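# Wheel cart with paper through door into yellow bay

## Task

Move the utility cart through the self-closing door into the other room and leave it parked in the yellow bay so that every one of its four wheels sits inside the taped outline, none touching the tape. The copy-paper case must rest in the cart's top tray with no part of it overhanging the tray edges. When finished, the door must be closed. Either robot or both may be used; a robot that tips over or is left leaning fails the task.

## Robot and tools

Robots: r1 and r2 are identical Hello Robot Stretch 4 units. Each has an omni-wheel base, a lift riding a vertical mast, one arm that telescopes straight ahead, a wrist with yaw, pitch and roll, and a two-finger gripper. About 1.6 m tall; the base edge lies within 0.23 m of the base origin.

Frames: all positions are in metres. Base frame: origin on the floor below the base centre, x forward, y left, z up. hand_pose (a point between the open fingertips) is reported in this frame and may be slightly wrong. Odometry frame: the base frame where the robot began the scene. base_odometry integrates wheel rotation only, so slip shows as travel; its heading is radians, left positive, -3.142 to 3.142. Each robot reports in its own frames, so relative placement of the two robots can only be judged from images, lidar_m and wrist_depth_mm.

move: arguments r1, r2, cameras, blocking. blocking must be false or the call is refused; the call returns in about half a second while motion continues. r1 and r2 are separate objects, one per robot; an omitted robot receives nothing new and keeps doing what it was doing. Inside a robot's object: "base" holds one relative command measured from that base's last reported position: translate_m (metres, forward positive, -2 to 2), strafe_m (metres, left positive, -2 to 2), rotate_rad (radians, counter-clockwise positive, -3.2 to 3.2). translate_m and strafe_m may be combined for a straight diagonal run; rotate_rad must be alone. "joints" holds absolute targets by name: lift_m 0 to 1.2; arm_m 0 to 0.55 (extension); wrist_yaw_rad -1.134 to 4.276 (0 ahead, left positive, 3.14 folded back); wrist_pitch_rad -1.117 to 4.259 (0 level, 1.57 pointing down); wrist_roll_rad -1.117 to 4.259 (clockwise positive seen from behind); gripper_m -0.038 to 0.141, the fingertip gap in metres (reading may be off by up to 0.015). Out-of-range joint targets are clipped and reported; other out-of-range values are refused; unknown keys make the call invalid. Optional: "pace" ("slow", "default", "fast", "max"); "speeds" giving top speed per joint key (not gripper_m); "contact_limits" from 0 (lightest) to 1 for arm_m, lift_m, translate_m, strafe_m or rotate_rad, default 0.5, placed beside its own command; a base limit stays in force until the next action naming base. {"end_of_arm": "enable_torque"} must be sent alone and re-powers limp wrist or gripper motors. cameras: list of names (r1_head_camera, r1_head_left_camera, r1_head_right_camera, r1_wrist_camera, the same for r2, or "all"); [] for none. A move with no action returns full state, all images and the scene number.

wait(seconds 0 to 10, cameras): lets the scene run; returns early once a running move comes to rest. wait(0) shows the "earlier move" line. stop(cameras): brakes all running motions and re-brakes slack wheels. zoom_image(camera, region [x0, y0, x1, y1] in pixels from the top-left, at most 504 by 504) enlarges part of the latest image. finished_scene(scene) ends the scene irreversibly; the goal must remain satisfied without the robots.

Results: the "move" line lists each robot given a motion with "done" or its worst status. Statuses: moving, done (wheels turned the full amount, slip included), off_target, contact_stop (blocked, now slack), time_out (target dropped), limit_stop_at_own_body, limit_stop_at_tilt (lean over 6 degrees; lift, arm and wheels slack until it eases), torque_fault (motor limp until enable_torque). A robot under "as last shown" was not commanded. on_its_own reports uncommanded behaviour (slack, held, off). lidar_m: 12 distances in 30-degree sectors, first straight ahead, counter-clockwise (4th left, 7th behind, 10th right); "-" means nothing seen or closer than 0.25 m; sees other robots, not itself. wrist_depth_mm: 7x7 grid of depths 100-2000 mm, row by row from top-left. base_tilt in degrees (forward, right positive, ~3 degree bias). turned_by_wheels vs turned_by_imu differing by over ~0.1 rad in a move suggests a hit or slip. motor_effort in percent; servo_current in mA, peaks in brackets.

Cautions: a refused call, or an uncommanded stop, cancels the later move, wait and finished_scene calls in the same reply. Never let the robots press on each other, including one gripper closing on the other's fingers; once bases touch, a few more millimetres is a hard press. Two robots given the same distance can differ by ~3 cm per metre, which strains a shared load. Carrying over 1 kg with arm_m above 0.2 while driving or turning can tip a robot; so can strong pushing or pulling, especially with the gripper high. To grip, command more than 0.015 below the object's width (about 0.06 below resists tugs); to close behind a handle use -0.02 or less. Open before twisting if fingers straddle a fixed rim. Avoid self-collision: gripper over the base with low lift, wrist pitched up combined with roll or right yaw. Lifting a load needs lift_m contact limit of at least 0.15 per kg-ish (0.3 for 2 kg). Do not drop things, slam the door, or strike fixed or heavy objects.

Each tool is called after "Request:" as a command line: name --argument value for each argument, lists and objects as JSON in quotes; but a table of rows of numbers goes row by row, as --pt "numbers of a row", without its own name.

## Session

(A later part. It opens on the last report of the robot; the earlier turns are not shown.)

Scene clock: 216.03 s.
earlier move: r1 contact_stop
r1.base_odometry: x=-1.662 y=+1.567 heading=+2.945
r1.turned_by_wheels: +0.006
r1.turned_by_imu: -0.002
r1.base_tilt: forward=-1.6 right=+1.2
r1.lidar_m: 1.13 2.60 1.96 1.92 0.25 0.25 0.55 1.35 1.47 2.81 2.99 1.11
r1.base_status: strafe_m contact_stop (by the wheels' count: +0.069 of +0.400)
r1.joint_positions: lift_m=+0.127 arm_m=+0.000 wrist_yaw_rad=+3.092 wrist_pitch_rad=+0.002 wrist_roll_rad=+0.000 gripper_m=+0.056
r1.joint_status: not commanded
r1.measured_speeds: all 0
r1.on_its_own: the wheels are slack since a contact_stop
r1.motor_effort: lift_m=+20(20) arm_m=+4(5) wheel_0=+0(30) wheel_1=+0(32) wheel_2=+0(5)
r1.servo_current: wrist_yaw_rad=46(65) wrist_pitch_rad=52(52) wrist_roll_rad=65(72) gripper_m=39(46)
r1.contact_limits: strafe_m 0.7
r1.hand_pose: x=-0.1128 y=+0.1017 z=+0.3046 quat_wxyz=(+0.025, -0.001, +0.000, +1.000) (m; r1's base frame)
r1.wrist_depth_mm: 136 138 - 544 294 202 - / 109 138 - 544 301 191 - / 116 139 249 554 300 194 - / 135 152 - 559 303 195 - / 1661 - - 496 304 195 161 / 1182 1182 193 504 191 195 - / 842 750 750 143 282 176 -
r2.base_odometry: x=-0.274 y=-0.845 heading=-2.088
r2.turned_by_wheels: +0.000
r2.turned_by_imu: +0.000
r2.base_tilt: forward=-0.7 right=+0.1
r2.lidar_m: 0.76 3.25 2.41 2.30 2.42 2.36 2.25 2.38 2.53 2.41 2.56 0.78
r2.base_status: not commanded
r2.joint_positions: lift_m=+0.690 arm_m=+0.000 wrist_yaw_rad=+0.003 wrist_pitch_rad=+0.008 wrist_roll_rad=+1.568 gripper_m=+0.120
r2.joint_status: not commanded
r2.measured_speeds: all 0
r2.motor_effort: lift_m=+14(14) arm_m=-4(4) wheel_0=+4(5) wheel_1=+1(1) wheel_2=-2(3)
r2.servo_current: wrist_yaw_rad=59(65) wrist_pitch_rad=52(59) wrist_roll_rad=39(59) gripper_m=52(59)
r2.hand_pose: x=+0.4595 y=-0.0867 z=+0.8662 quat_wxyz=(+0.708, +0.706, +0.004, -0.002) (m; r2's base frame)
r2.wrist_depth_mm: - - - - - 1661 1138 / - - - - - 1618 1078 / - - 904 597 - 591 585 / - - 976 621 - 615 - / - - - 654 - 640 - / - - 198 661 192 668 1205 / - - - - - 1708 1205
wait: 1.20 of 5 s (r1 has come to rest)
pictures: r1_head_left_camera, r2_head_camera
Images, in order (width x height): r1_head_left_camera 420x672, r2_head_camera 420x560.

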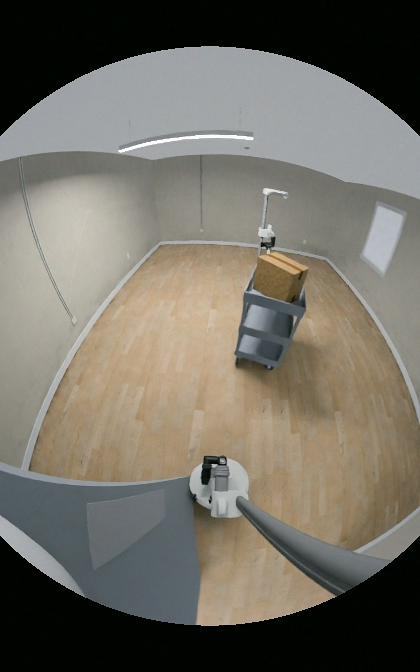

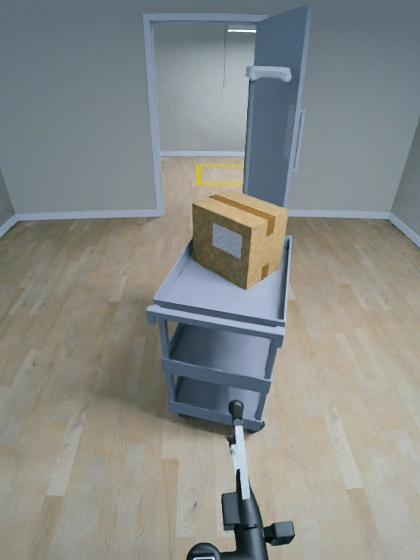

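Request:
move --blocking false --r1 '{"base":{"translate_m":0.16},"pace":"slow","contact_limits":{"translate_m":0.7}}' --r2 '{"base":{"strafe_m":-0.04,"translate_m":0.25},"joints":{"lift_m":0.68}}'

Request:
wait --seconds 1.5

Request:
wait --seconds 1.5

Request:
move --blocking false --r1 '{"base":{"strafe_m":0.1},"pace":"slow","contact_limits":{"strafe_m":0.4}}'

Request:
wait --seconds 2 --cameras '["r1_head_left_camera","r2_head_camera","r2_wrist_camera"]'

Scene clock: 228.27 s.
move: r1 moving; r2 moving
r1.base_odometry: x=-1.674 y=+1.570 heading=+2.945
r1.turned_by_wheels: +0.000
r1.turned_by_imu: +0.000
r1.base_tilt: forward=-1.6 right=+1.3
r1.lidar_m: 1.12 2.58 1.97 1.92 0.25 0.26 0.54 1.34 1.48 2.80 2.97 1.10
r1.base_status: translate_m moving
r1.joint_positions: lift_m=+0.127 arm_m=+0.000 wrist_yaw_rad=+3.092 wrist_pitch_rad=+0.002 wrist_roll_rad=+0.000 gripper_m=+0.056
r1.joint_status: not commanded
r1.measured_speeds: translate_m=+0.048 strafe_m=+0.000 rotate_rad=-0.002 lift_m=+0.000 arm_m=+0.000 wrist_yaw_rad=+0.000 wrist_pitch_rad=+0.000 wrist_roll_rad=+0.000
r1.motor_effort: lift_m=+20(20) arm_m=+4(4) wheel_0=+4(6) wheel_1=+8(8) wheel_2=-4(7)
r1.servo_current: wrist_yaw_rad=46(65) wrist_pitch_rad=46(46) wrist_roll_rad=39(65) gripper_m=39(46)
r1.contact_limits: translate_m 0.7
r1.hand_pose: x=-0.1128 y=+0.1017 z=+0.3046 quat_wxyz=(+0.025, -0.001, +0.000, +1.000) (m; r1's base frame)
r1.wrist_depth_mm: 136 138 - 544 296 200 - / 109 138 - 559 300 191 - / 116 139 249 564 301 194 - / 135 151 - 496 303 195 - / 1708 - - 500 306 196 161 / 1205 1205 194 820 191 196 - / 842 759 759 143 285 177 -
r2.base_odometry: x=-0.294 y=-0.869 heading=-2.088
r2.turned_by_wheels: +0.000
r2.turned_by_imu: +0.001
r2.base_tilt: forward=-0.7 right=+0.1
r2.lidar_m: 0.75 3.24 2.38 2.28 2.42 2.38 2.29 2.42 2.52 2.42 2.54 0.75
r2.base_status: translate_m moving; strafe_m moving
r2.joint_positions: lift_m=+0.680 arm_m=+0.000 wrist_yaw_rad=+0.003 wrist_pitch_rad=+0.008 wrist_roll_rad=+1.568 gripper_m=+0.120
r2.joint_status: lift_m moving
r2.measured_speeds: translate_m=+0.122 strafe_m=-0.020 rotate_rad=-0.003 lift_m=+0.000 arm_m=+0.000 wrist_yaw_rad=+0.000 wrist_pitch_rad=+0.000 wrist_roll_rad=+0.000
r2.motor_effort: lift_m=+14(15) arm_m=-4(4) wheel_0=+5(10) wheel_1=+7(7) wheel_2=-12(13)
r2.servo_current: wrist_yaw_rad=39(59) wrist_pitch_rad=46(52) wrist_roll_rad=39(59) gripper_m=59(59)
r2.hand_pose: x=+0.4595 y=-0.0867 z=+0.8562 quat_wxyz=(+0.708, +0.706, +0.004, -0.002) (m; r2's base frame)
r2.wrist_depth_mm: - - - - - 1708 1160 / - - - - - 1464 1060 / - - 866 549 - 554 554 / - - 904 580 - 574 - / - - - 615 - 609 - / - - 199 621 196 640 1205 / - - - - - 1756 1182
pictures: none

Scene clock: 229.77 s.
earlier move: r1 moving; r2 moving
r1.base_odometry: x=-1.802 y=+1.595 heading=+2.946
r1.turned_by_wheels: +0.000
r1.turned_by_imu: +0.000
r1.base_tilt: forward=-1.6 right=+1.3
r1.lidar_m: 1.00 2.58 1.96 1.91 0.25 0.25 0.56 1.47 1.70 2.82 2.96 0.99
r1.base_status: translate_m moving
r1.joint_positions: lift_m=+0.127 arm_m=+0.000 wrist_yaw_rad=+3.092 wrist_pitch_rad=+0.002 wrist_roll_rad=+0.000 gripper_m=+0.056
r1.joint_status: not commanded
r1.measured_speeds: translate_m=+0.062 strafe_m=-0.001 rotate_rad=+0.000 lift_m=+0.000 arm_m=+0.000 wrist_yaw_rad=+0.000 wrist_pitch_rad=+0.000 wrist_roll_rad=+0.000
r1.motor_effort: lift_m=+20(20) arm_m=+4(4) wheel_0=+3(6) wheel_1=+5(10) wheel_2=-2(7)
r1.servo_current: wrist_yaw_rad=52(72) wrist_pitch_rad=46(46) wrist_roll_rad=39(65) gripper_m=39(52)
r1.contact_limits: translate_m 0.7
r1.hand_pose: x=-0.1128 y=+0.1017 z=+0.3046 quat_wxyz=(+0.025, -0.001, +0.000, +1.000) (m; r1's base frame)
r1.wrist_depth_mm: 136 138 - 559 286 211 - / 109 138 - 569 291 209 - / 116 138 249 492 293 211 - / 135 152 - 500 294 212 - / 1921 - - 500 296 212 - / 1205 1229 194 878 191 213 1025 / 842 750 759 143 273 213 809
r2.base_odometry: x=-0.432 y=-1.042 heading=-2.088
r2.turned_by_wheels: +0.000
r2.turned_by_imu: +0.001
r2.base_tilt: forward=-0.7 right=+0.0
r2.lidar_m: 0.53 0.63 2.41 2.32 2.48 2.63 2.52 2.63 2.47 2.38 2.48 0.53
r2.base_status: translate_m moving; strafe_m moving
r2.joint_positions: lift_m=+0.680 arm_m=+0.000 wrist_yaw_rad=+0.003 wrist_pitch_rad=+0.008 wrist_roll_rad=+1.568 gripper_m=+0.120
r2.joint_status: all done
r2.measured_speeds: translate_m=+0.002 strafe_m=+0.000 rotate_rad=-0.001 lift_m=+0.000 arm_m=+0.000 wrist_yaw_rad=+0.000 wrist_pitch_rad=+0.000 wrist_roll_rad=+0.000
r2.motor_effort: lift_m=+14(15) arm_m=-4(4) wheel_0=+7(11) wheel_1=+3(7) wheel_2=-2(14)
r2.servo_current: wrist_yaw_rad=33(59) wrist_pitch_rad=52(59) wrist_roll_rad=59(65) gripper_m=52(59)
r2.hand_pose: x=+0.4595 y=-0.0867 z=+0.8562 quat_wxyz=(+0.708, +0.706, +0.004, -0.002) (m; r2's base frame)
r2.wrist_depth_mm: - - - - - 1661 1160 / - - - 262 322 327 325 / - - 615 324 340 - - / - - 597 345 355 - - / - - 723 368 370 - - / - - 198 317 198 - - / - - - - - 1863 -
wait: 1.50 s; no rest
pictures: none

Scene clock: 230.07 s.
earlier move: r1 moving; r2 done
r1.base_odometry: x=-1.815 y=+1.598 heading=+2.946
r1.turned_by_wheels: +0.000
r1.turned_by_imu: +0.000
r1.base_tilt: forward=-1.6 right=+1.2
r1.lidar_m: 0.97 2.59 1.95 1.91 0.25 0.25 0.57 1.45 1.73 2.82 2.98 0.98
r1.base_status: translate_m moving
r1.joint_positions: lift_m=+0.127 arm_m=+0.000 wrist_yaw_rad=+3.092 wrist_pitch_rad=+0.002 wrist_roll_rad=+0.000 gripper_m=+0.056
r1.joint_status: not commanded
r1.measured_speeds: translate_m=+0.031 strafe_m=+0.000 rotate_rad=-0.002 lift_m=+0.000 arm_m=+0.000 wrist_yaw_rad=+0.000 wrist_pitch_rad=+0.000 wrist_roll_rad=+0.000
r1.motor_effort: lift_m=+20(20) arm_m=+4(4) wheel_0=-1(6) wheel_1=+5(10) wheel_2=-1(7)
r1.servo_current: wrist_yaw_rad=46(72) wrist_pitch_rad=46(46) wrist_roll_rad=52(65) gripper_m=39(52)
r1.contact_limits: translate_m 0.7
r1.hand_pose: x=-0.1128 y=+0.1017 z=+0.3046 quat_wxyz=(+0.025, -0.001, +0.000, +1.000) (m; r1's base frame)
r1.wrist_depth_mm: 136 138 - 539 273 224 - / 109 138 - 549 277 224 - / 116 138 249 559 282 224 - / 135 151 - 559 282 224 - / 1921 - - 569 282 225 - / 1182 1205 194 891 191 226 1025 / 854 759 741 143 262 224 820
r2.base_odometry: x=-0.432 y=-1.042 heading=-2.088
r2.turned_by_wheels: +0.000
r2.turned_by_imu: +0.000
r2.base_tilt: forward=-0.7 right=+0.0
r2.lidar_m: 0.53 0.64 2.44 2.34 2.47 2.62 2.52 2.60 2.47 2.39 2.49 0.53
r2.base_status: done
r2.joint_positions: lift_m=+0.680 arm_m=+0.000 wrist_yaw_rad=+0.003 wrist_pitch_rad=+0.008 wrist_roll_rad=+1.568 gripper_m=+0.120
r2.joint_status: all done
r2.measured_speeds: all 0
r2.motor_effort: lift_m=+14(15) arm_m=-4(4) wheel_0=+4(11) wheel_1=+3(7) wheel_2=-2(14)
r2.servo_current: wrist_yaw_rad=46(59) wrist_pitch_rad=46(59) wrist_roll_rad=39(65) gripper_m=52(59)
r2.hand_pose: x=+0.4595 y=-0.0867 z=+0.8562 quat_wxyz=(+0.708, +0.706, +0.004, -0.002) (m; r2's base frame)
r2.wrist_depth_mm: - - - - - 1708 1138 / - - - 262 325 325 327 / - - 621 325 338 - - / - - 597 343 357 - - / - - 723 362 373 - - / - - 198 317 197 - - / - - - - - 1863 -
wait: 0.30 of 1.5 s (r2 has come to rest)
pictures: none

Scene clock: 230.57 s.
earlier move: r1 done
move: r1 moving
r1.base_odometry: x=-1.822 y=+1.585 heading=+2.946
r1.turned_by_wheels: +0.000
r1.turned_by_imu: +0.000
r1.base_tilt: forward=-1.6 right=+1.3
r1.lidar_m: 0.96 2.56 1.96 1.88 0.25 0.25 0.54 1.49 1.72 2.81 3.00 0.96
r1.base_status: strafe_m moving
r1.joint_positions: lift_m=+0.127 arm_m=+0.000 wrist_yaw_rad=+3.092 wrist_pitch_rad=+0.002 wrist_roll_rad=+0.000 gripper_m=+0.056
r1.joint_status: not commanded
r1.measured_speeds: translate_m=+0.000 strafe_m=+0.057 rotate_rad=+0.001 lift_m=+0.000 arm_m=+0.000 wrist_yaw_rad=+0.000 wrist_pitch_rad=+0.000 wrist_roll_rad=+0.000
r1.motor_effort: lift_m=+20(20) arm_m=+4(4) wheel_0=-11(13) wheel_1=+10(10) wheel_2=+1(2)
r1.servo_current: wrist_yaw_rad=59(72) wrist_pitch_rad=39(46) wrist_roll_rad=33(46) gripper_m=46(46)
r1.contact_limits: strafe_m 0.4
r1.hand_pose: x=-0.1128 y=+0.1017 z=+0.3046 quat_wxyz=(+0.025, -0.001, +0.000, +1.000) (m; r1's base frame)
r1.wrist_depth_mm: 136 138 - 512 263 229 - / 109 138 - 512 267 231 - / 115 138 249 452 268 231 - / 135 152 - 535 270 232 - / 1756 - - 535 271 232 - / 1182 1182 193 539 191 234 1042 / 854 759 750 153 251 232 809
r2: as last shown
r2.base_tilt: forward=-0.7 right=+0.1
r2.lidar_m: 0.49 0.63 2.46 2.33 2.47 2.61 2.53 2.64 2.48 2.38 2.48 0.51
r2.motor_effort: lift_m=+14(14) arm_m=-4(4) wheel_0=+4(4) wheel_1=+3(3) wheel_2=-2(3)
r2.servo_current: wrist_yaw_rad=39(52) wrist_pitch_rad=46(52) wrist_roll_rad=39(52) gripper_m=52(59)
r2.wrist_depth_mm: - - - - - 1661 1160 / - - - 260 322 325 327 / - - 615 327 338 - - / - - 597 345 355 - - / - - 732 366 370 - - / - - 198 317 197 - - / - - - - - 1808 -
pictures: none

Scene clock: 231.67 s.
earlier move: r1 contact_stop
r1.base_odometry: x=-1.832 y=+1.556 heading=+2.936
r1.turned_by_wheels: -0.010
r1.turned_by_imu: -0.006
r1.base_tilt: forward=-1.6 right=+1.2
r1.lidar_m: 0.97 2.53 1.93 1.86 0.30 0.25 0.52 1.49 1.72 2.85 3.03 0.97
r1.base_status: strafe_m contact_stop (by the wheels' count: +0.044 of +0.100)
r1.joint_positions: lift_m=+0.127 arm_m=+0.000 wrist_yaw_rad=+3.092 wrist_pitch_rad=+0.002 wrist_roll_rad=+0.000 gripper_m=+0.056
r1.joint_status: not commanded
r1.measured_speeds: all 0
r1.on_its_own: the wheels are slack since a contact_stop
r1.motor_effort: lift_m=+20(20) arm_m=+4(4) wheel_0=+0(25) wheel_1=+0(19) wheel_2=+0(17)
r1.servo_current: wrist_yaw_rad=65(72) wrist_pitch_rad=39(46) wrist_roll_rad=33(72) gripper_m=39(46)
r1.contact_limits: strafe_m 0.4
r1.hand_pose: x=-0.1128 y=+0.1017 z=+0.3046 quat_wxyz=(+0.025, -0.001, +0.000, +1.000) (m; r1's base frame)
r1.wrist_depth_mm: 136 139 - 436 244 - - / 113 139 - 439 246 - - / 117 139 265 442 248 - - / 137 159 - 449 249 - - / - - - 455 251 - - / 1160 1205 193 459 190 1060 1042 / 842 750 750 143 241 732 809
r2.base_odometry: x=-0.432 y=-1.042 heading=-2.088
r2.turned_by_wheels: +0.000
r2.turned_by_imu: +0.000
r2.base_tilt: forward=-0.7 right=+0.1
r2.lidar_m: 0.53 0.62 2.45 2.34 2.47 2.61 2.53 2.65 2.47 2.39 2.49 0.52
r2.base_status: not commanded
r2.joint_positions: lift_m=+0.680 arm_m=+0.000 wrist_yaw_rad=+0.003 wrist_pitch_rad=+0.008 wrist_roll_rad=+1.568 gripper_m=+0.120
r2.joint_status: not commanded
r2.measured_speeds: all 0
r2.motor_effort: lift_m=+14(14) arm_m=-4(4) wheel_0=+4(4) wheel_1=+3(3) wheel_2=-2(3)
r2.servo_current: wrist_yaw_rad=46(59) wrist_pitch_rad=52(52) wrist_roll_rad=46(59) gripper_m=52(59)
r2.hand_pose: x=+0.4595 y=-0.0867 z=+0.8562 quat_wxyz=(+0.708, +0.706, +0.004, -0.002) (m; r2's base frame)
r2.wrist_depth_mm: - - - - - 1661 1160 / - - - 262 324 325 325 / - - 621 325 340 - - / - - 609 345 355 - - / - - 723 368 370 - - / - - 198 315 198 - - / - - - - - 1863 -
wait: 1.10 of 2 s (r1 has come to rest)
pictures: r1_head_left_camera, r2_head_camera, r2_wrist_camera
Images, in order (width x height): r1_head_left_camera 420x672, r2_head_camera 420x560, r2_wrist_camera 616x392.

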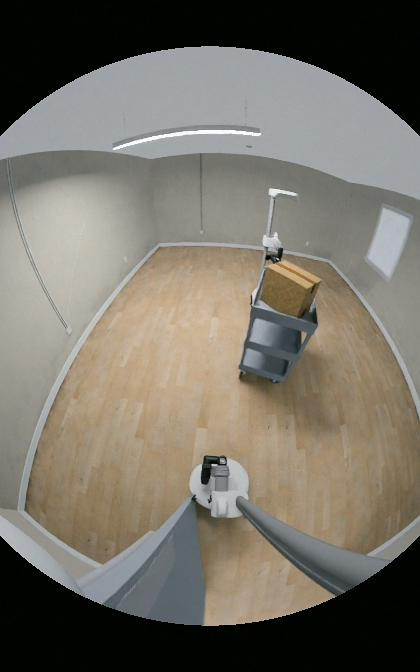

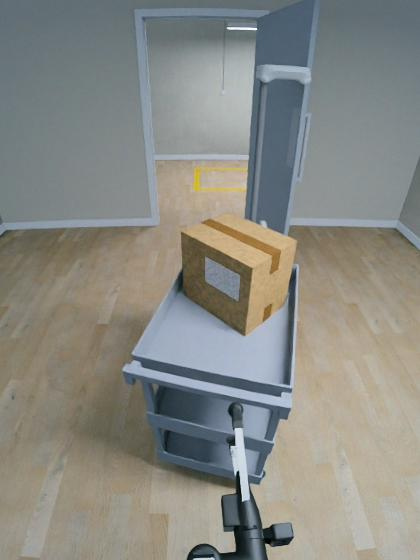

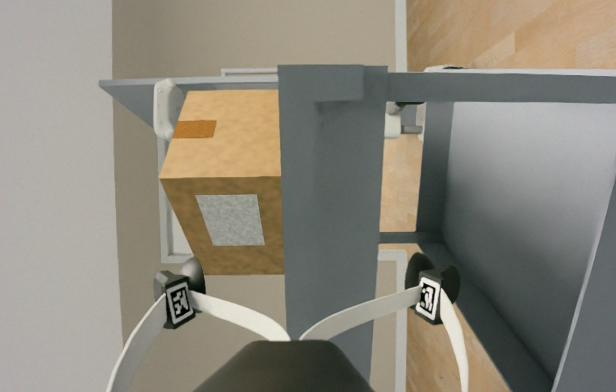

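Request:
move --blocking false --r2 '{"base":{"strafe_m":0.22,"translate_m":0.02}}'

Request:
wait --seconds 4

Request:
move --blocking false --r2 '{"base":{"rotate_rad":-0.21}}'

Request:
wait --seconds 2 --cameras '["r2_head_camera","r2_wrist_camera","r2_head_left_camera"]'

Scene clock: 249.87 s.
move: r2 moving
r1: as last shown
r1.turned_by_wheels: +0.000
r1.turned_by_imu: +0.000
r1.base_tilt: forward=-1.6 right=+1.3
r1.lidar_m: 0.97 2.53 1.93 1.87 0.30 0.25 0.51 1.49 1.69 2.85 3.01 0.98
r1.on_its_own: the wheels are slack since a contact_stop
r1.motor_effort: lift_m=+20(20) arm_m=+4(4) wheel_0=+0(1) wheel_1=+0(0) wheel_2=+0(0)
r1.servo_current: wrist_yaw_rad=46(65) wrist_pitch_rad=39(46) wrist_roll_rad=46(52) gripper_m=39(46)
r1.contact_limits: strafe_m 0.4
r1.wrist_depth_mm: 136 138 - 433 244 - - / 113 139 - 436 246 - - / 116 139 266 439 248 - - / 137 159 - 445 248 - - / 1921 - - 452 249 - - / 1205 1205 193 459 191 1060 1042 / 854 759 750 143 241 723 820
r2.base_odometry: x=-0.404 y=-1.062 heading=-2.088
r2.turned_by_wheels: +0.000
r2.turned_by_imu: +0.000
r2.base_tilt: forward=-0.7 right=+0.1
r2.lidar_m: 0.53 0.66 2.41 2.31 2.43 2.63 2.52 2.67 2.51 2.41 2.56 0.52
r2.base_status: translate_m moving; strafe_m moving
r2.joint_positions: lift_m=+0.680 arm_m=+0.000 wrist_yaw_rad=+0.003 wrist_pitch_rad=+0.008 wrist_roll_rad=+1.568 gripper_m=+0.120
r2.joint_status: not commanded
r2.measured_speeds: translate_m=+0.011 strafe_m=+0.133 rotate_rad=+0.000 lift_m=+0.000 arm_m=+0.000 wrist_yaw_rad=+0.000 wrist_pitch_rad=+0.000 wrist_roll_rad=+0.000
r2.motor_effort: lift_m=+14(14) arm_m=-4(4) wheel_0=-6(10) wheel_1=+11(12) wheel_2=-7(7)
r2.servo_current: wrist_yaw_rad=52(52) wrist_pitch_rad=52(52) wrist_roll_rad=52(59) gripper_m=46(52)
r2.hand_pose: x=+0.4595 y=-0.0867 z=+0.8562 quat_wxyz=(+0.708, +0.706, +0.004, -0.002) (m; r2's base frame)
r2.wrist_depth_mm: - - - - - 1576 1118 / - - 707 320 324 798 - / - - 603 332 345 - - / - - 627 351 960 - - / - - 768 375 379 - - / - - 199 389 197 - - / - - - - - 1708 430
pictures: none

Scene clock: 251.43 s.
earlier move: r2 done
r1.base_odometry: x=-1.832 y=+1.556 heading=+2.936
r1.turned_by_wheels: +0.000
r1.turned_by_imu: +0.000
r1.base_tilt: forward=-1.6 right=+1.3
r1.lidar_m: 0.98 2.57 1.94 1.86 0.28 0.25 0.49 1.52 1.72 2.86 3.00 0.97
r1.base_status: not commanded
r1.joint_positions: lift_m=+0.127 arm_m=+0.000 wrist_yaw_rad=+3.092 wrist_pitch_rad=+0.002 wrist_roll_rad=+0.000 gripper_m=+0.056
r1.joint_status: not commanded
r1.measured_speeds: all 0
r1.on_its_own: the wheels are slack since a contact_stop
r1.motor_effort: lift_m=+20(20) arm_m=+4(4) wheel_0=+0(1) wheel_1=+0(1) wheel_2=+0(0)
r1.servo_current: wrist_yaw_rad=46(72) wrist_pitch_rad=39(46) wrist_roll_rad=52(59) gripper_m=46(52)
r1.contact_limits: strafe_m 0.4
r1.hand_pose: x=-0.1128 y=+0.1017 z=+0.3046 quat_wxyz=(+0.025, -0.001, +0.000, +1.000) (m; r1's base frame)
r1.wrist_depth_mm: 136 138 - 430 244 - - / 113 139 - 439 246 - - / 116 139 266 445 247 - - / 137 159 - 445 249 - - / 1921 - - 455 251 - - / 1205 1205 193 462 191 1025 1042 / 854 759 750 143 241 732 809
r2.base_odometry: x=-0.251 y=-1.168 heading=-2.088
r2.turned_by_wheels: +0.000
r2.turned_by_imu: +0.000
r2.base_tilt: forward=-0.7 right=+0.0
r2.lidar_m: 0.57 2.96 2.22 2.12 2.22 2.63 2.54 2.68 2.72 2.61 2.73 0.57
r2.base_status: done
r2.joint_positions: lift_m=+0.680 arm_m=+0.000 wrist_yaw_rad=+0.003 wrist_pitch_rad=+0.008 wrist_roll_rad=+1.568 gripper_m=+0.120
r2.joint_status: not commanded
r2.measured_speeds: all 0
r2.motor_effort: lift_m=+14(15) arm_m=-4(4) wheel_0=-2(12) wheel_1=+2(12) wheel_2=-7(8)
r2.servo_current: wrist_yaw_rad=46(65) wrist_pitch_rad=46(59) wrist_roll_rad=52(59) gripper_m=52(59)
r2.hand_pose: x=+0.4595 y=-0.0867 z=+0.8562 quat_wxyz=(+0.708, +0.706, +0.004, -0.002) (m; r2's base frame)
r2.wrist_depth_mm: - - 564 336 349 - - / - - 609 351 931 - - / - - 707 377 976 - - / - - - 394 - - - / - - - 415 433 559 430 / - - 198 368 200 1499 1182 / - - - - - 1708 1160
wait: 1.57 of 4 s (r2 has come to rest)
pictures: none

Scene clock: 251.93 s.
move: r2 moving
r1: as last shown
r1.lidar_m: 0.98 2.53 1.95 1.88 0.29 0.25 0.49 1.51 1.75 2.86 3.01 0.95
r1.on_its_own: the wheels are slack since a contact_stop
r1.motor_effort: lift_m=+20(20) arm_m=+4(4) wheel_0=-1(1) wheel_1=+0(0) wheel_2=+0(0)
r1.servo_current: wrist_yaw_rad=59(65) wrist_pitch_rad=39(39) wrist_roll_rad=39(65) gripper_m=39(46)
r1.contact_limits: strafe_m 0.4
r1.wrist_depth_mm: 136 138 - 436 245 - - / 113 139 - 436 245 - - / 116 140 265 445 249 - - / 137 159 - 445 249 - - / 1983 - - 455 250 - - / 1182 1205 193 459 191 1025 1025 / 866 759 750 143 241 732 809
r2.base_odometry: x=-0.251 y=-1.168 heading=-2.276
r2.turned_by_wheels: -0.188
r2.turned_by_imu: -0.183
r2.base_tilt: forward=-0.6 right=+0.0
r2.lidar_m: 0.55 3.29 2.39 2.15 2.13 2.65 2.51 2.55 2.90 2.59 2.65 0.59
r2.base_status: rotate_rad moving
r2.joint_positions: lift_m=+0.680 arm_m=+0.000 wrist_yaw_rad=+0.002 wrist_pitch_rad=+0.008 wrist_roll_rad=+1.568 gripper_m=+0.120
r2.joint_status: not commanded
r2.measured_speeds: translate_m=+0.001 strafe_m=-0.001 rotate_rad=-0.321 lift_m=+0.000 arm_m=+0.000 wrist_yaw_rad=+0.000 wrist_pitch_rad=+0.000 wrist_roll_rad=+0.000
r2.motor_effort: lift_m=+14(14) arm_m=-4(4) wheel_0=+4(8) wheel_1=+3(9) wheel_2=+5(10)
r2.servo_current: wrist_yaw_rad=52(59) wrist_pitch_rad=52(59) wrist_roll_rad=52(52) gripper_m=46(52)
r2.hand_pose: x=+0.4595 y=-0.0867 z=+0.8562 quat_wxyz=(+0.708, +0.706, +0.004, -0.002) (m; r2's base frame)
r2.wrist_depth_mm: - - - 370 - 1661 - / - - - 382 - - - / - - 621 387 991 - - / - - 683 397 991 - - / - - 778 404 404 - 410 / - - 198 353 197 539 415 / - - - - 445 433 427
pictures: none

Scene clock: 252.37 s.
earlier move: r2 done
r1.base_odometry: x=-1.832 y=+1.556 heading=+2.936
r1.turned_by_wheels: +0.000
r1.turned_by_imu: +0.000
r1.base_tilt: forward=-1.6 right=+1.2
r1.lidar_m: 0.97 2.52 1.92 1.86 0.32 0.25 0.47 1.50 1.73 2.84 3.01 0.98
r1.base_status: not commanded
r1.joint_positions: lift_m=+0.127 arm_m=+0.000 wrist_yaw_rad=+3.092 wrist_pitch_rad=+0.002 wrist_roll_rad=+0.000 gripper_m=+0.056
r1.joint_status: not commanded
r1.measured_speeds: all 0
r1.on_its_own: the wheels are slack since a contact_stop
r1.motor_effort: lift_m=+20(20) arm_m=+4(4) wheel_0=+0(1) wheel_1=+0(0) wheel_2=+0(0)
r1.servo_current: wrist_yaw_rad=65(65) wrist_pitch_rad=46(52) wrist_roll_rad=52(65) gripper_m=39(46)
r1.contact_limits: strafe_m 0.4
r1.hand_pose: x=-0.1128 y=+0.1017 z=+0.3046 quat_wxyz=(+0.025, -0.001, +0.000, +1.000) (m; r1's base frame)
r1.wrist_depth_mm: 136 138 - 436 244 - - / 113 138 - 439 246 - - / 116 139 265 442 248 - - / 137 160 - 449 250 - - / 1983 - - 455 249 - - / 1160 1182 194 459 191 1042 1042 / 842 759 768 143 241 732 809
r2.base_odometry: x=-0.250 y=-1.168 heading=-2.297
r2.turned_by_wheels: -0.021
r2.turned_by_imu: -0.021
r2.base_tilt: forward=-0.7 right=+0.0
r2.lidar_m: 0.56 3.27 2.40 2.13 2.14 2.62 2.51 2.55 2.89 2.60 2.60 0.58
r2.base_status: done
r2.joint_positions: lift_m=+0.680 arm_m=+0.000 wrist_yaw_rad=+0.002 wrist_pitch_rad=+0.008 wrist_roll_rad=+1.568 gripper_m=+0.120
r2.joint_status: not commanded
r2.measured_speeds: all 0
r2.motor_effort: lift_m=+14(14) arm_m=-4(4) wheel_0=+5(8) wheel_1=+2(9) wheel_2=+5(10)
r2.servo_current: wrist_yaw_rad=52(65) wrist_pitch_rad=46(59) wrist_roll_rad=59(59) gripper_m=52(52)
r2.hand_pose: x=+0.4595 y=-0.0867 z=+0.8562 quat_wxyz=(+0.708, +0.706, +0.004, -0.002) (m; r2's base frame)
r2.wrist_depth_mm: - - - 373 384 389 387 / - - - 387 - 820 - / - - 640 392 991 - - / - - 668 397 1008 - - / - - 750 404 404 - 404 / - - 199 353 198 - - / - - - - - 449 433
wait: 0.43 of 2 s (r2 has come to rest)
pictures: r2_head_camera, r2_head_left_camera, r2_wrist_camera
Images, in order (width x height): r2_head_camera 420x560, r2_head_left_camera 420x672, r2_wrist_camera 616x392.

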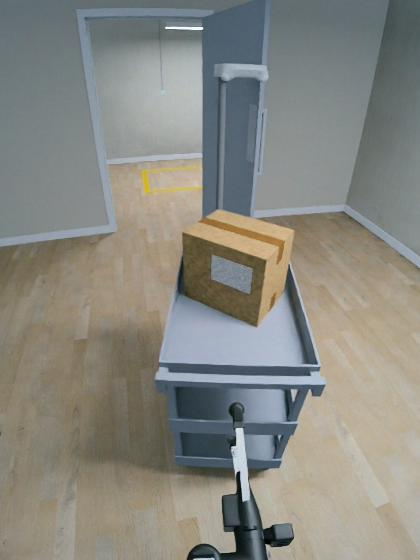

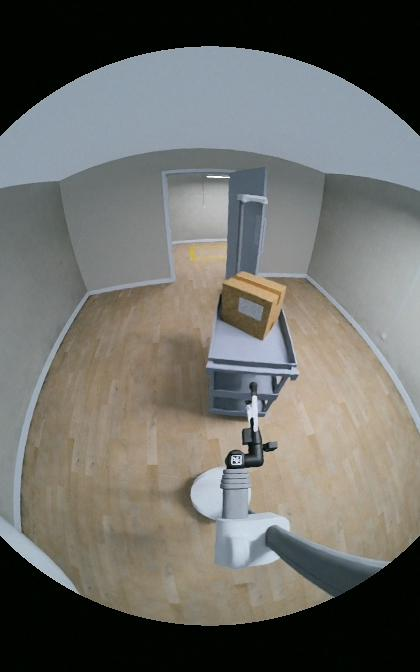

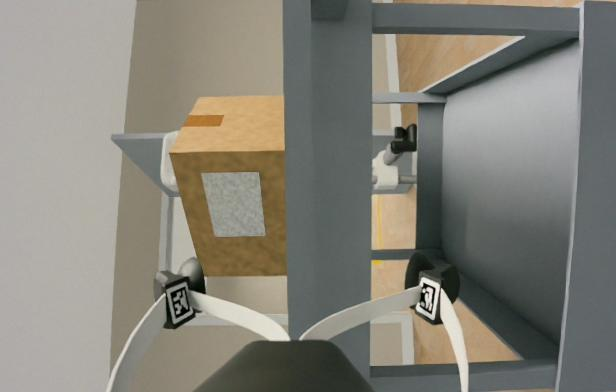

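Request:
move --blocking false --r2 '{"joints":{"lift_m":0.664,"gripper_m":0.135}}'

Request:
wait --seconds 1

Request:
move --blocking false --r2 '{"base":{"rotate_rad":-0.02},"joints":{"arm_m":0.15},"contact_limits":{"arm_m":0.1},"pace":"slow"}'

Request:
wait --seconds 0.6

Request:
wait --seconds 2 --cameras '["r2_head_camera","r2_wrist_camera"]'

Scene clock: 260.67 s.
move: r2 moving
r1: as last shown
r1.lidar_m: 0.99 2.56 1.95 1.86 0.29 0.25 0.51 1.52 1.71 2.85 3.03 0.94
r1.on_its_own: the wheels are slack since a contact_stop
r1.servo_current: wrist_yaw_rad=52(52) wrist_pitch_rad=39(52) wrist_roll_rad=39(52) gripper_m=39(46)
r1.contact_limits: strafe_m 0.4
r1.wrist_depth_mm: 136 138 - 433 243 - - / 113 139 - 436 245 - - / 116 139 265 442 248 - - / 137 159 - 445 249 - - / 1983 - - 452 251 - - / 1205 1205 193 462 191 1025 1060 / 854 750 750 143 242 732 820
r2.base_odometry: x=-0.250 y=-1.168 heading=-2.297
r2.turned_by_wheels: +0.000
r2.turned_by_imu: +0.000
r2.base_tilt: forward=-0.7 right=+0.1
r2.lidar_m: 0.57 3.27 2.41 2.14 2.12 2.64 2.53 2.55 2.92 2.59 2.59 0.58
r2.base_status: not commanded
r2.joint_positions: lift_m=+0.664 arm_m=+0.000 wrist_yaw_rad=+0.002 wrist_pitch_rad=+0.008 wrist_roll_rad=+1.568 gripper_m=+0.131
r2.joint_status: lift_m moving; gripper_m moving
r2.measured_speeds: all 0
r2.motor_effort: lift_m=+11(17) arm_m=-4(4) wheel_0=+5(5) wheel_1=+2(2) wheel_2=+5(5)
r2.servo_current: wrist_yaw_rad=52(52) wrist_pitch_rad=46(52) wrist_roll_rad=39(52) gripper_m=72(91)
r2.hand_pose: x=+0.4595 y=-0.0867 z=+0.8402 quat_wxyz=(+0.708, +0.706, +0.004, -0.002) (m; r2's base frame)
r2.wrist_depth_mm: - - - 377 384 387 387 / - - - 382 - 768 - / - - 640 389 - - - / - - 668 399 - - 399 / - - 750 402 - - 410 / - - 218 407 196 - 415 / - - - - - 512 424
pictures: none

Scene clock: 261.17 s.
earlier move: r2 done
r1.base_odometry: x=-1.832 y=+1.556 heading=+2.936
r1.turned_by_wheels: +0.000
r1.turned_by_imu: +0.000
r1.base_tilt: forward=-1.6 right=+1.3
r1.lidar_m: 0.98 2.56 1.94 1.86 0.29 0.25 0.50 1.51 1.73 2.83 3.02 0.97
r1.base_status: not commanded
r1.joint_positions: lift_m=+0.127 arm_m=+0.000 wrist_yaw_rad=+3.092 wrist_pitch_rad=+0.002 wrist_roll_rad=+0.000 gripper_m=+0.056
r1.joint_status: not commanded
r1.measured_speeds: all 0
r1.on_its_own: the wheels are slack since a contact_stop
r1.motor_effort: lift_m=+20(20) arm_m=+4(4) wheel_0=+0(1) wheel_1=+0(0) wheel_2=+0(0)
r1.servo_current: wrist_yaw_rad=46(59) wrist_pitch_rad=39(52) wrist_roll_rad=39(65) gripper_m=39(46)
r1.contact_limits: strafe_m 0.4
r1.hand_pose: x=-0.1128 y=+0.1017 z=+0.3046 quat_wxyz=(+0.025, -0.001, +0.000, +1.000) (m; r1's base frame)
r1.wrist_depth_mm: 136 138 - 430 244 - - / 112 139 - 433 246 - - / 116 139 265 442 248 - - / 137 159 - 445 250 - - / 1921 - - 455 250 - - / 1205 1182 193 455 191 1042 1025 / 854 750 759 143 241 741 820
r2.base_odometry: x=-0.250 y=-1.168 heading=-2.297
r2.turned_by_wheels: +0.000
r2.turned_by_imu: +0.000
r2.base_tilt: forward=-0.6 right=+0.0
r2.lidar_m: 0.55 3.29 2.40 2.15 2.10 2.62 2.53 2.56 2.91 2.59 2.61 0.58
r2.base_status: not commanded
r2.joint_positions: lift_m=+0.664 arm_m=+0.000 wrist_yaw_rad=+0.002 wrist_pitch_rad=+0.008 wrist_roll_rad=+1.568 gripper_m=+0.135
r2.joint_status: all done
r2.measured_speeds: all 0
r2.motor_effort: lift_m=+14(17) arm_m=-4(4) wheel_0=+5(6) wheel_1=+2(2) wheel_2=+4(5)
r2.servo_current: wrist_yaw_rad=39(52) wrist_pitch_rad=52(59) wrist_roll_rad=52(52) gripper_m=52(91)
r2.hand_pose: x=+0.4595 y=-0.0867 z=+0.8402 quat_wxyz=(+0.708, +0.706, +0.004, -0.002) (m; r2's base frame)
r2.wrist_depth_mm: - - - 379 387 387 384 / - - - 382 - 768 - / - - 640 392 - - - / - - 661 394 - - 399 / - - 750 399 - - 407 / - - 216 347 199 185 413 / - - - - - 517 427
wait: 0.50 of 1 s (r2 has come to rest)
pictures: none

Scene clock: 261.67 s.
move: r2 moving
r1: as last shown
r1.lidar_m: 0.98 2.55 1.93 1.87 0.31 0.25 0.50 1.50 1.73 2.84 3.02 0.97
r1.on_its_own: the wheels are slack since a contact_stop
r1.motor_effort: lift_m=+20(20) arm_m=+4(4) wheel_0=+0(0) wheel_1=+0(0) wheel_2=+0(0)
r1.servo_current: wrist_yaw_rad=39(59) wrist_pitch_rad=46(46) wrist_roll_rad=39(65) gripper_m=46(46)
r1.contact_limits: strafe_m 0.4
r1.wrist_depth_mm: 136 138 - 436 243 - - / 112 139 - 442 246 - - / 116 139 266 442 247 - - / 137 159 - 449 250 - - / 1983 - - 455 250 - - / 1205 1205 194 459 191 1042 1025 / 842 759 768 143 242 723 809
r2.base_odometry: x=-0.250 y=-1.168 heading=-2.316
r2.turned_by_wheels: -0.019
r2.turned_by_imu: -0.018
r2.base_tilt: forward=-0.7 right=+0.1
r2.lidar_m: 0.57 3.26 2.43 2.14 2.13 2.56 2.52 2.55 2.96 2.61 2.62 0.59
r2.base_status: rotate_rad moving
r2.joint_positions: lift_m=+0.664 arm_m=+0.012 wrist_yaw_rad=+0.002 wrist_pitch_rad=+0.008 wrist_roll_rad=+1.568 gripper_m=+0.135
r2.joint_status: arm_m moving
r2.measured_speeds: translate_m=+0.000 strafe_m=+0.000 rotate_rad=+0.000 lift_m=+0.000 arm_m=+0.049 wrist_yaw_rad=+0.000 wrist_pitch_rad=-0.001 wrist_roll_rad=+0.000
r2.motor_effort: lift_m=+14(14) arm_m=+6(10) wheel_0=+4(8) wheel_1=+4(6) wheel_2=+4(7)
r2.servo_current: wrist_yaw_rad=46(65) wrist_pitch_rad=52(52) wrist_roll_rad=46(52) gripper_m=46(52)
r2.contact_limits: arm_m 0.1
r2.hand_pose: x=+0.4720 y=-0.0867 z=+0.8403 quat_wxyz=(+0.708, +0.706, +0.004, -0.002) (m; r2's base frame)
r2.wrist_depth_mm: - - - 343 392 379 382 / - - - 377 - 854 - / - - 661 382 - - - / - - 640 387 - - 389 / - - 707 392 - - 399 / - - 768 340 198 183 404 / - - - - - 1808 413
pictures: none

Scene clock: 262.27 s.
earlier move: r2 moving
r1.base_odometry: x=-1.832 y=+1.556 heading=+2.936
r1.turned_by_wheels: +0.000
r1.turned_by_imu: +0.000
r1.base_tilt: forward=-1.6 right=+1.3
r1.lidar_m: 0.97 2.52 1.95 1.86 0.29 0.25 0.50 1.50 1.72 2.85 3.03 0.97
r1.base_status: not commanded
r1.joint_positions: lift_m=+0.127 arm_m=+0.000 wrist_yaw_rad=+3.092 wrist_pitch_rad=+0.002 wrist_roll_rad=+0.000 gripper_m=+0.056
r1.joint_status: not commanded
r1.measured_speeds: all 0
r1.on_its_own: the wheels are slack since a contact_stop
r1.motor_effort: lift_m=+20(20) arm_m=+4(4) wheel_0=+0(1) wheel_1=+0(0) wheel_2=+0(0)
r1.servo_current: wrist_yaw_rad=59(72) wrist_pitch_rad=46(46) wrist_roll_rad=46(65) gripper_m=39(46)
r1.contact_limits: strafe_m 0.4
r1.hand_pose: x=-0.1128 y=+0.1017 z=+0.3046 quat_wxyz=(+0.025, -0.001, +0.000, +1.000) (m; r1's base frame)
r1.wrist_depth_mm: 136 138 - 433 244 - - / 113 139 - 433 246 - - / 116 140 266 445 247 - - / 137 159 - 449 249 - - / 1921 - - 452 249 - - / 1182 1205 193 459 191 1042 1042 / 854 750 750 143 241 732 820
r2.base_odometry: x=-0.250 y=-1.168 heading=-2.316
r2.turned_by_wheels: +0.000
r2.turned_by_imu: +0.000
r2.base_tilt: forward=-0.7 right=+0.1
r2.lidar_m: 0.56 3.26 2.44 2.14 2.12 2.55 2.54 2.54 2.95 2.59 2.62 0.60
r2.base_status: done
r2.joint_positions: lift_m=+0.664 arm_m=+0.060 wrist_yaw_rad=+0.002 wrist_pitch_rad=+0.008 wrist_roll_rad=+1.568 gripper_m=+0.135
r2.joint_status: arm_m moving
r2.measured_speeds: translate_m=+0.000 strafe_m=+0.000 rotate_rad=+0.000 lift_m=+0.000 arm_m=+0.100 wrist_yaw_rad=+0.000 wrist_pitch_rad=+0.000 wrist_roll_rad=+0.000
r2.motor_effort: lift_m=+14(14) arm_m=+6(10) wheel_0=+4(8) wheel_1=+4(6) wheel_2=+4(7)
r2.servo_current: wrist_yaw_rad=52(65) wrist_pitch_rad=59(59) wrist_roll_rad=46(59) gripper_m=52(59)
r2.contact_limits: arm_m 0.1
r2.hand_pose: x=+0.5196 y=-0.0867 z=+0.8403 quat_wxyz=(+0.708, +0.706, +0.004, -0.002) (m; r2's base frame)
r2.wrist_depth_mm: - - - 330 336 1618 357 / - - - 332 - 759 - / - - 603 340 1756 - - / - - 597 342 946 - - / - - 654 347 960 - - / - - 723 293 199 186 - / - - - - - 1756 -
wait: 0.60 s; no rest
pictures: none

Scene clock: 263.97 s.
earlier move: r2 done
r1.base_odometry: x=-1.832 y=+1.556 heading=+2.936
r1.turned_by_wheels: +0.000
r1.turned_by_imu: +0.000
r1.base_tilt: forward=-1.6 right=+1.3
r1.lidar_m: 0.96 2.56 1.93 1.87 0.28 0.25 0.49 1.48 1.73 2.86 3.04 0.97
r1.base_status: not commanded
r1.joint_positions: lift_m=+0.127 arm_m=+0.000 wrist_yaw_rad=+3.092 wrist_pitch_rad=+0.002 wrist_roll_rad=+0.000 gripper_m=+0.056
r1.joint_status: not commanded
r1.measured_speeds: all 0
r1.on_its_own: the wheels are slack since a contact_stop
r1.motor_effort: lift_m=+20(20) arm_m=+4(4) wheel_0=+0(1) wheel_1=+0(0) wheel_2=+0(0)
r1.servo_current: wrist_yaw_rad=46(72) wrist_pitch_rad=46(52) wrist_roll_rad=65(72) gripper_m=39(46)
r1.contact_limits: strafe_m 0.4
r1.hand_pose: x=-0.1128 y=+0.1017 z=+0.3046 quat_wxyz=(+0.025, -0.001, +0.000, +1.000) (m; r1's base frame)
r1.wrist_depth_mm: 136 138 - 433 245 - - / 113 139 - 436 246 - - / 116 140 266 439 248 - - / 137 159 - 445 250 - - / 1983 - - 455 250 - - / 1205 1205 195 459 191 1042 1025 / 842 750 750 143 241 723 820
r2.base_odometry: x=-0.250 y=-1.168 heading=-2.316
r2.turned_by_wheels: +0.000
r2.turned_by_imu: +0.000
r2.base_tilt: forward=-0.7 right=+0.1
r2.lidar_m: 0.56 3.29 2.40 2.14 2.12 2.56 2.52 2.56 2.93 2.61 2.63 0.59
r2.base_status: done
r2.joint_positions: lift_m=+0.664 arm_m=+0.150 wrist_yaw_rad=+0.002 wrist_pitch_rad=+0.008 wrist_roll_rad=+1.568 gripper_m=+0.135
r2.joint_status: all done
r2.measured_speeds: all 0
r2.motor_effort: lift_m=+14(14) arm_m=+7(12) wheel_0=+4(8) wheel_1=+4(6) wheel_2=+4(7)
r2.servo_current: wrist_yaw_rad=52(65) wrist_pitch_rad=52(59) wrist_roll_rad=33(65) gripper_m=46(59)
r2.contact_limits: arm_m 0.1
r2.hand_pose: x=+0.6093 y=-0.0867 z=+0.8403 quat_wxyz=(+0.708, +0.706, +0.004, -0.002) (m; r2's base frame)
r2.wrist_depth_mm: - - - 238 - 1618 - / - - 603 242 245 778 - / - 512 473 245 247 - - / - 525 496 248 854 854 - / - - 549 253 254 854 - / - - 195 195 196 186 - / - - - - - 1808 480
wait: 1.70 of 2 s (r2 has come to rest)
pictures: r2_head_camera, r2_wrist_camera
Images, in order (width x height): r2_head_camera 420x560, r2_wrist_camera 616x392.

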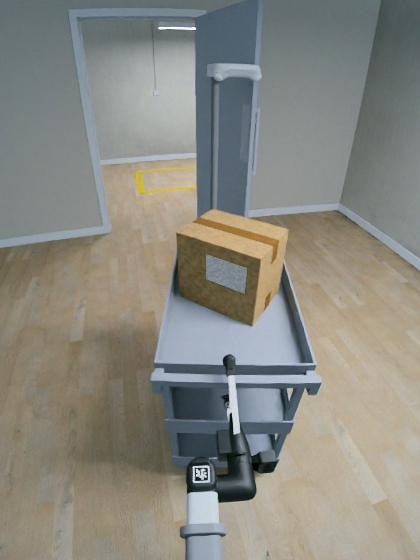

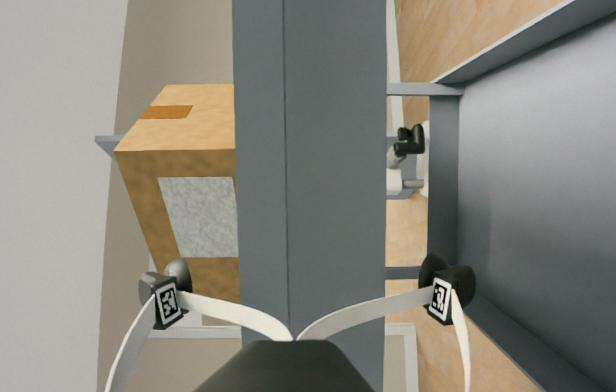

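Request:
move --blocking false --r2 '{"joints":{"arm_m":0.215},"contact_limits":{"arm_m":0.1},"pace":"slow"}'

Request:
wait --seconds 2

Request:
move --blocking false --r2 '{"joints":{"gripper_m":0.02}}'

Request:
wait --seconds 2 --cameras '["r2_head_camera","r2_wrist_camera","r2_head_left_camera","r1_head_camera"]'

Scene clock: 274.37 s.
move: r2 moving
r1: as last shown
r1.lidar_m: 0.97 2.57 1.95 1.86 0.29 0.25 0.51 1.51 1.71 2.86 3.01 0.96
r1.on_its_own: the wheels are slack since a contact_stop
r1.servo_current: wrist_yaw_rad=46(59) wrist_pitch_rad=39(46) wrist_roll_rad=46(65) gripper_m=39(46)
r1.contact_limits: strafe_m 0.4
r1.wrist_depth_mm: 136 138 - 433 244 - - / 113 139 - 439 246 - - / 117 139 265 442 248 - - / 137 159 - 449 249 - - / 1983 - - 452 250 - - / 1182 1182 194 459 190 1025 1025 / 842 759 750 143 241 732 809
r2.base_odometry: x=-0.250 y=-1.168 heading=-2.316
r2.turned_by_wheels: +0.000
r2.turned_by_imu: +0.000
r2.base_tilt: forward=-0.7 right=+0.1
r2.lidar_m: 0.56 3.28 2.43 2.12 2.14 2.61 2.53 2.55 2.92 2.61 2.61 0.59
r2.base_status: not commanded
r2.joint_positions: lift_m=+0.664 arm_m=+0.162 wrist_yaw_rad=+0.002 wrist_pitch_rad=+0.008 wrist_roll_rad=+1.568 gripper_m=+0.135
r2.joint_status: arm_m moving
r2.measured_speeds: translate_m=+0.000 strafe_m=+0.000 rotate_rad=+0.000 lift_m=+0.000 arm_m=+0.049 wrist_yaw_rad=+0.000 wrist_pitch_rad=+0.000 wrist_roll_rad=+0.000
r2.motor_effort: lift_m=+14(14) arm_m=+7(10) wheel_0=+4(5) wheel_1=+3(4) wheel_2=+4(4)
r2.servo_current: wrist_yaw_rad=39(52) wrist_pitch_rad=46(59) wrist_roll_rad=52(59) gripper_m=52(52)
r2.contact_limits: arm_m 0.1
r2.hand_pose: x=+0.6220 y=-0.0867 z=+0.8403 quat_wxyz=(+0.708, +0.706, +0.004, -0.002) (m; r2's base frame)
r2.wrist_depth_mm: - - - 229 230 1618 - / - - 591 232 234 778 - / - 496 455 234 236 - - / - 517 484 238 239 - - / - - 539 242 243 842 - / - - 187 183 199 186 - / - - - - - 1808 480
pictures: none

Scene clock: 275.77 s.
earlier move: r2 done
r1.base_odometry: x=-1.832 y=+1.556 heading=+2.936
r1.turned_by_wheels: +0.000
r1.turned_by_imu: +0.000
r1.base_tilt: forward=-1.6 right=+1.3
r1.lidar_m: 0.95 2.53 1.94 1.87 0.27 0.25 0.51 1.51 1.69 2.84 3.04 0.96
r1.base_status: not commanded
r1.joint_positions: lift_m=+0.127 arm_m=+0.000 wrist_yaw_rad=+3.092 wrist_pitch_rad=+0.002 wrist_roll_rad=+0.000 gripper_m=+0.056
r1.joint_status: not commanded
r1.measured_speeds: all 0
r1.on_its_own: the wheels are slack since a contact_stop
r1.motor_effort: lift_m=+20(20) arm_m=+4(4) wheel_0=+0(1) wheel_1=+0(0) wheel_2=+0(0)
r1.servo_current: wrist_yaw_rad=59(78) wrist_pitch_rad=39(52) wrist_roll_rad=33(65) gripper_m=46(46)
r1.contact_limits: strafe_m 0.4
r1.hand_pose: x=-0.1128 y=+0.1017 z=+0.3046 quat_wxyz=(+0.025, -0.001, +0.000, +1.000) (m; r1's base frame)
r1.wrist_depth_mm: 136 138 - 430 244 - - / 112 138 - 439 247 - - / 116 140 265 442 248 - - / 137 159 - 445 248 - - / 1983 - - 452 250 - - / 1182 1205 193 459 191 1060 1042 / 842 750 759 143 242 732 809
r2.base_odometry: x=-0.250 y=-1.168 heading=-2.317
r2.turned_by_wheels: +0.000
r2.turned_by_imu: +0.000
r2.base_tilt: forward=-0.7 right=+0.0
r2.lidar_m: 0.61 3.28 2.42 2.14 2.13 2.59 2.54 2.56 2.96 2.61 2.62 0.62
r2.base_status: not commanded
r2.joint_positions: lift_m=+0.664 arm_m=+0.215 wrist_yaw_rad=-0.002 wrist_pitch_rad=+0.001 wrist_roll_rad=+1.568 gripper_m=+0.135
r2.joint_status: all done
r2.measured_speeds: all 0
r2.motor_effort: lift_m=+14(14) arm_m=+9(12) wheel_0=+4(5) wheel_1=+4(5) wheel_2=+0(5)
r2.servo_current: wrist_yaw_rad=39(52) wrist_pitch_rad=39(59) wrist_roll_rad=39(59) gripper_m=52(52)
r2.contact_limits: arm_m 0.1
r2.hand_pose: x=+0.6738 y=-0.0880 z=+0.8422 quat_wxyz=(+0.708, +0.706, +0.000, -0.001) (m; r2's base frame)
r2.wrist_depth_mm: - - - 202 203 1708 - / - - 574 205 204 750 - / - 517 436 206 207 788 - / - 488 452 208 210 809 - / - - 504 211 212 768 - / - - 163 155 212 - - / - - - - - 1708 484
wait: 1.40 of 2 s (r2 has come to rest)
pictures: none

Scene clock: 276.27 s.
move: r2 moving
r1: as last shown
r1.base_tilt: forward=-1.6 right=+1.2
r1.lidar_m: 0.95 2.56 1.94 1.86 0.29 0.25 0.52 1.51 1.71 2.86 3.03 0.94
r1.on_its_own: the wheels are slack since a contact_stop
r1.motor_effort: lift_m=+20(20) arm_m=+4(4) wheel_0=+0(0) wheel_1=+0(0) wheel_2=+0(0)
r1.servo_current: wrist_yaw_rad=52(72) wrist_pitch_rad=39(52) wrist_roll_rad=39(59) gripper_m=39(46)
r1.contact_limits: strafe_m 0.4
r1.wrist_depth_mm: 136 138 - 433 244 - - / 113 139 - 436 245 - - / 116 139 266 442 248 - - / 137 159 - 449 249 - - / 1983 - - 452 249 - - / 1205 1205 194 455 191 1078 1060 / 831 759 768 143 241 741 809
r2.base_odometry: x=-0.250 y=-1.168 heading=-2.317
r2.turned_by_wheels: +0.000
r2.turned_by_imu: +0.000
r2.base_tilt: forward=-0.7 right=+0.1
r2.lidar_m: 0.61 3.29 2.43 2.12 2.09 2.59 2.54 2.55 2.97 2.60 2.60 0.63
r2.base_status: not commanded
r2.joint_positions: lift_m=+0.664 arm_m=+0.215 wrist_yaw_rad=-0.002 wrist_pitch_rad=+0.001 wrist_roll_rad=+1.568 gripper_m=+0.123
r2.joint_status: gripper_m moving
r2.measured_speeds: all 0
r2.motor_effort: lift_m=+14(14) arm_m=+7(9) wheel_0=+4(4) wheel_1=+4(4) wheel_2=+0(0)
r2.servo_current: wrist_yaw_rad=46(59) wrist_pitch_rad=39(46) wrist_roll_rad=65(65) gripper_m=85(98)
r2.contact_limits: arm_m 0.1
r2.hand_pose: x=+0.6739 y=-0.0880 z=+0.8423 quat_wxyz=(+0.708, +0.706, +0.000, -0.001) (m; r2's base frame)
r2.wrist_depth_mm: - - - 201 202 1708 - / - - 574 204 205 768 - / - 480 436 206 206 798 - / - 484 452 209 208 809 - / - - 508 211 211 768 - / - - 163 154 195 - - / - - - - - 1756 484
pictures: none

Scene clock: 277.83 s.
earlier move: r2 done
r1.base_odometry: x=-1.832 y=+1.556 heading=+2.936
r1.turned_by_wheels: +0.000
r1.turned_by_imu: +0.000
r1.base_tilt: forward=-1.6 right=+1.2
r1.lidar_m: 0.96 2.54 1.91 1.86 0.29 0.25 0.53 1.48 1.71 2.86 3.03 0.94
r1.base_status: not commanded
r1.joint_positions: lift_m=+0.127 arm_m=+0.000 wrist_yaw_rad=+3.092 wrist_pitch_rad=+0.002 wrist_roll_rad=+0.000 gripper_m=+0.056
r1.joint_status: not commanded
r1.measured_speeds: all 0
r1.on_its_own: the wheels are slack since a contact_stop
r1.motor_effort: lift_m=+20(20) arm_m=+4(4) wheel_0=+0(1) wheel_1=+0(0) wheel_2=+0(0)
r1.servo_current: wrist_yaw_rad=46(78) wrist_pitch_rad=39(52) wrist_roll_rad=59(65) gripper_m=39(52)
r1.contact_limits: strafe_m 0.4
r1.hand_pose: x=-0.1128 y=+0.1017 z=+0.3046 quat_wxyz=(+0.025, -0.001, +0.000, +1.000) (m; r1's base frame)
r1.wrist_depth_mm: 136 138 - 433 245 - - / 113 139 - 439 246 - - / 116 140 266 442 248 - - / 137 159 - 449 251 - - / 1921 - - 455 249 - - / 1182 1205 193 462 191 1025 1025 / 854 750 750 143 241 741 809
r2.base_odometry: x=-0.250 y=-1.168 heading=-2.317
r2.turned_by_wheels: +0.000
r2.turned_by_imu: +0.000
r2.base_tilt: forward=-0.6 right=+0.1
r2.lidar_m: 0.59 3.27 2.40 2.11 2.10 2.58 2.52 2.56 2.94 2.59 2.61 0.62
r2.base_status: not commanded
r2.joint_positions: lift_m=+0.664 arm_m=+0.215 wrist_yaw_rad=-0.002 wrist_pitch_rad=+0.006 wrist_roll_rad=+1.568 gripper_m=+0.022
r2.joint_status: all done
r2.measured_speeds: all 0
r2.motor_effort: lift_m=+15(15) arm_m=+7(9) wheel_0=+4(5) wheel_1=+4(4) wheel_2=+0(0)
r2.servo_current: wrist_yaw_rad=46(59) wrist_pitch_rad=52(52) wrist_roll_rad=39(65) gripper_m=176(364)
r2.contact_limits: arm_m 0.1
r2.hand_pose: x=+0.6739 y=-0.0880 z=+0.8407 quat_wxyz=(+0.708, +0.706, +0.001, -0.003) (m; r2's base frame)
r2.wrist_depth_mm: - - 144 202 202 1708 - / - - 146 204 206 741 - / - 442 147 206 208 - - / - 455 442 209 210 - - / - 544 151 212 213 - - / - - 153 214 184 169 - / - - - - - 1576 -
wait: 1.57 of 2 s (r2 has come to rest)
pictures: r1_head_camera, r2_head_camera, r2_head_left_camera, r2_wrist_camera
Images, in order (width x height): r1_head_camera 420x560, r2_head_camera 420x560, r2_head_left_camera 420x672, r2_wrist_camera 616x392.

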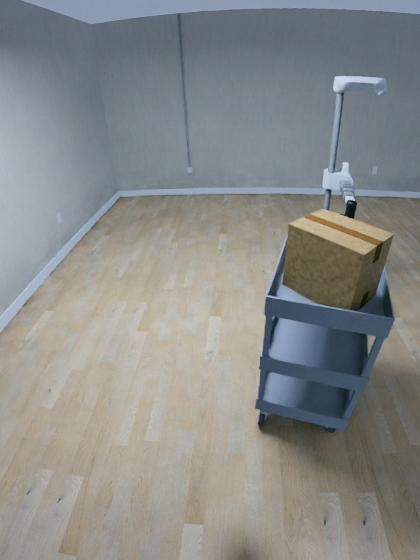

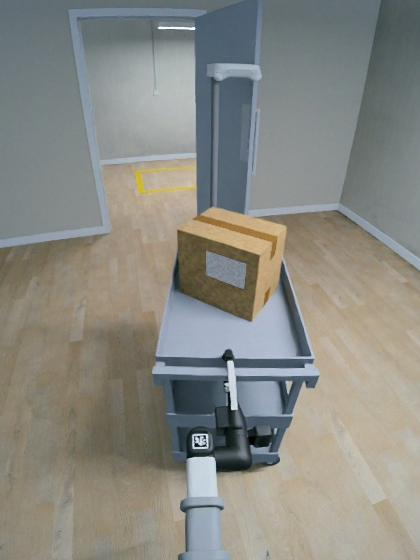

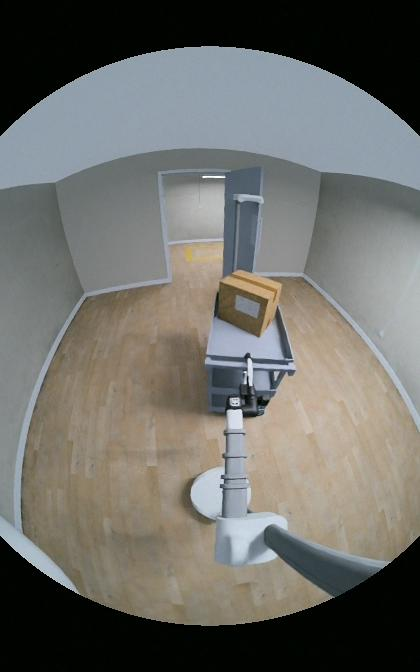

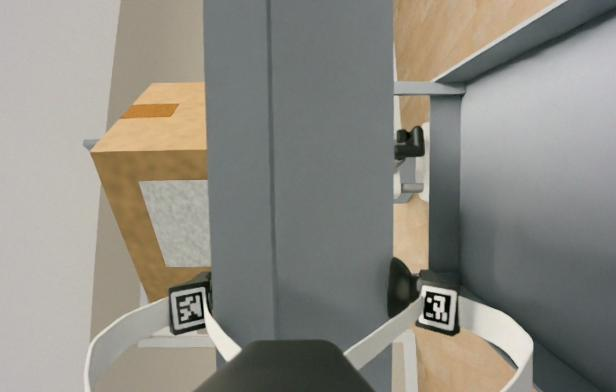

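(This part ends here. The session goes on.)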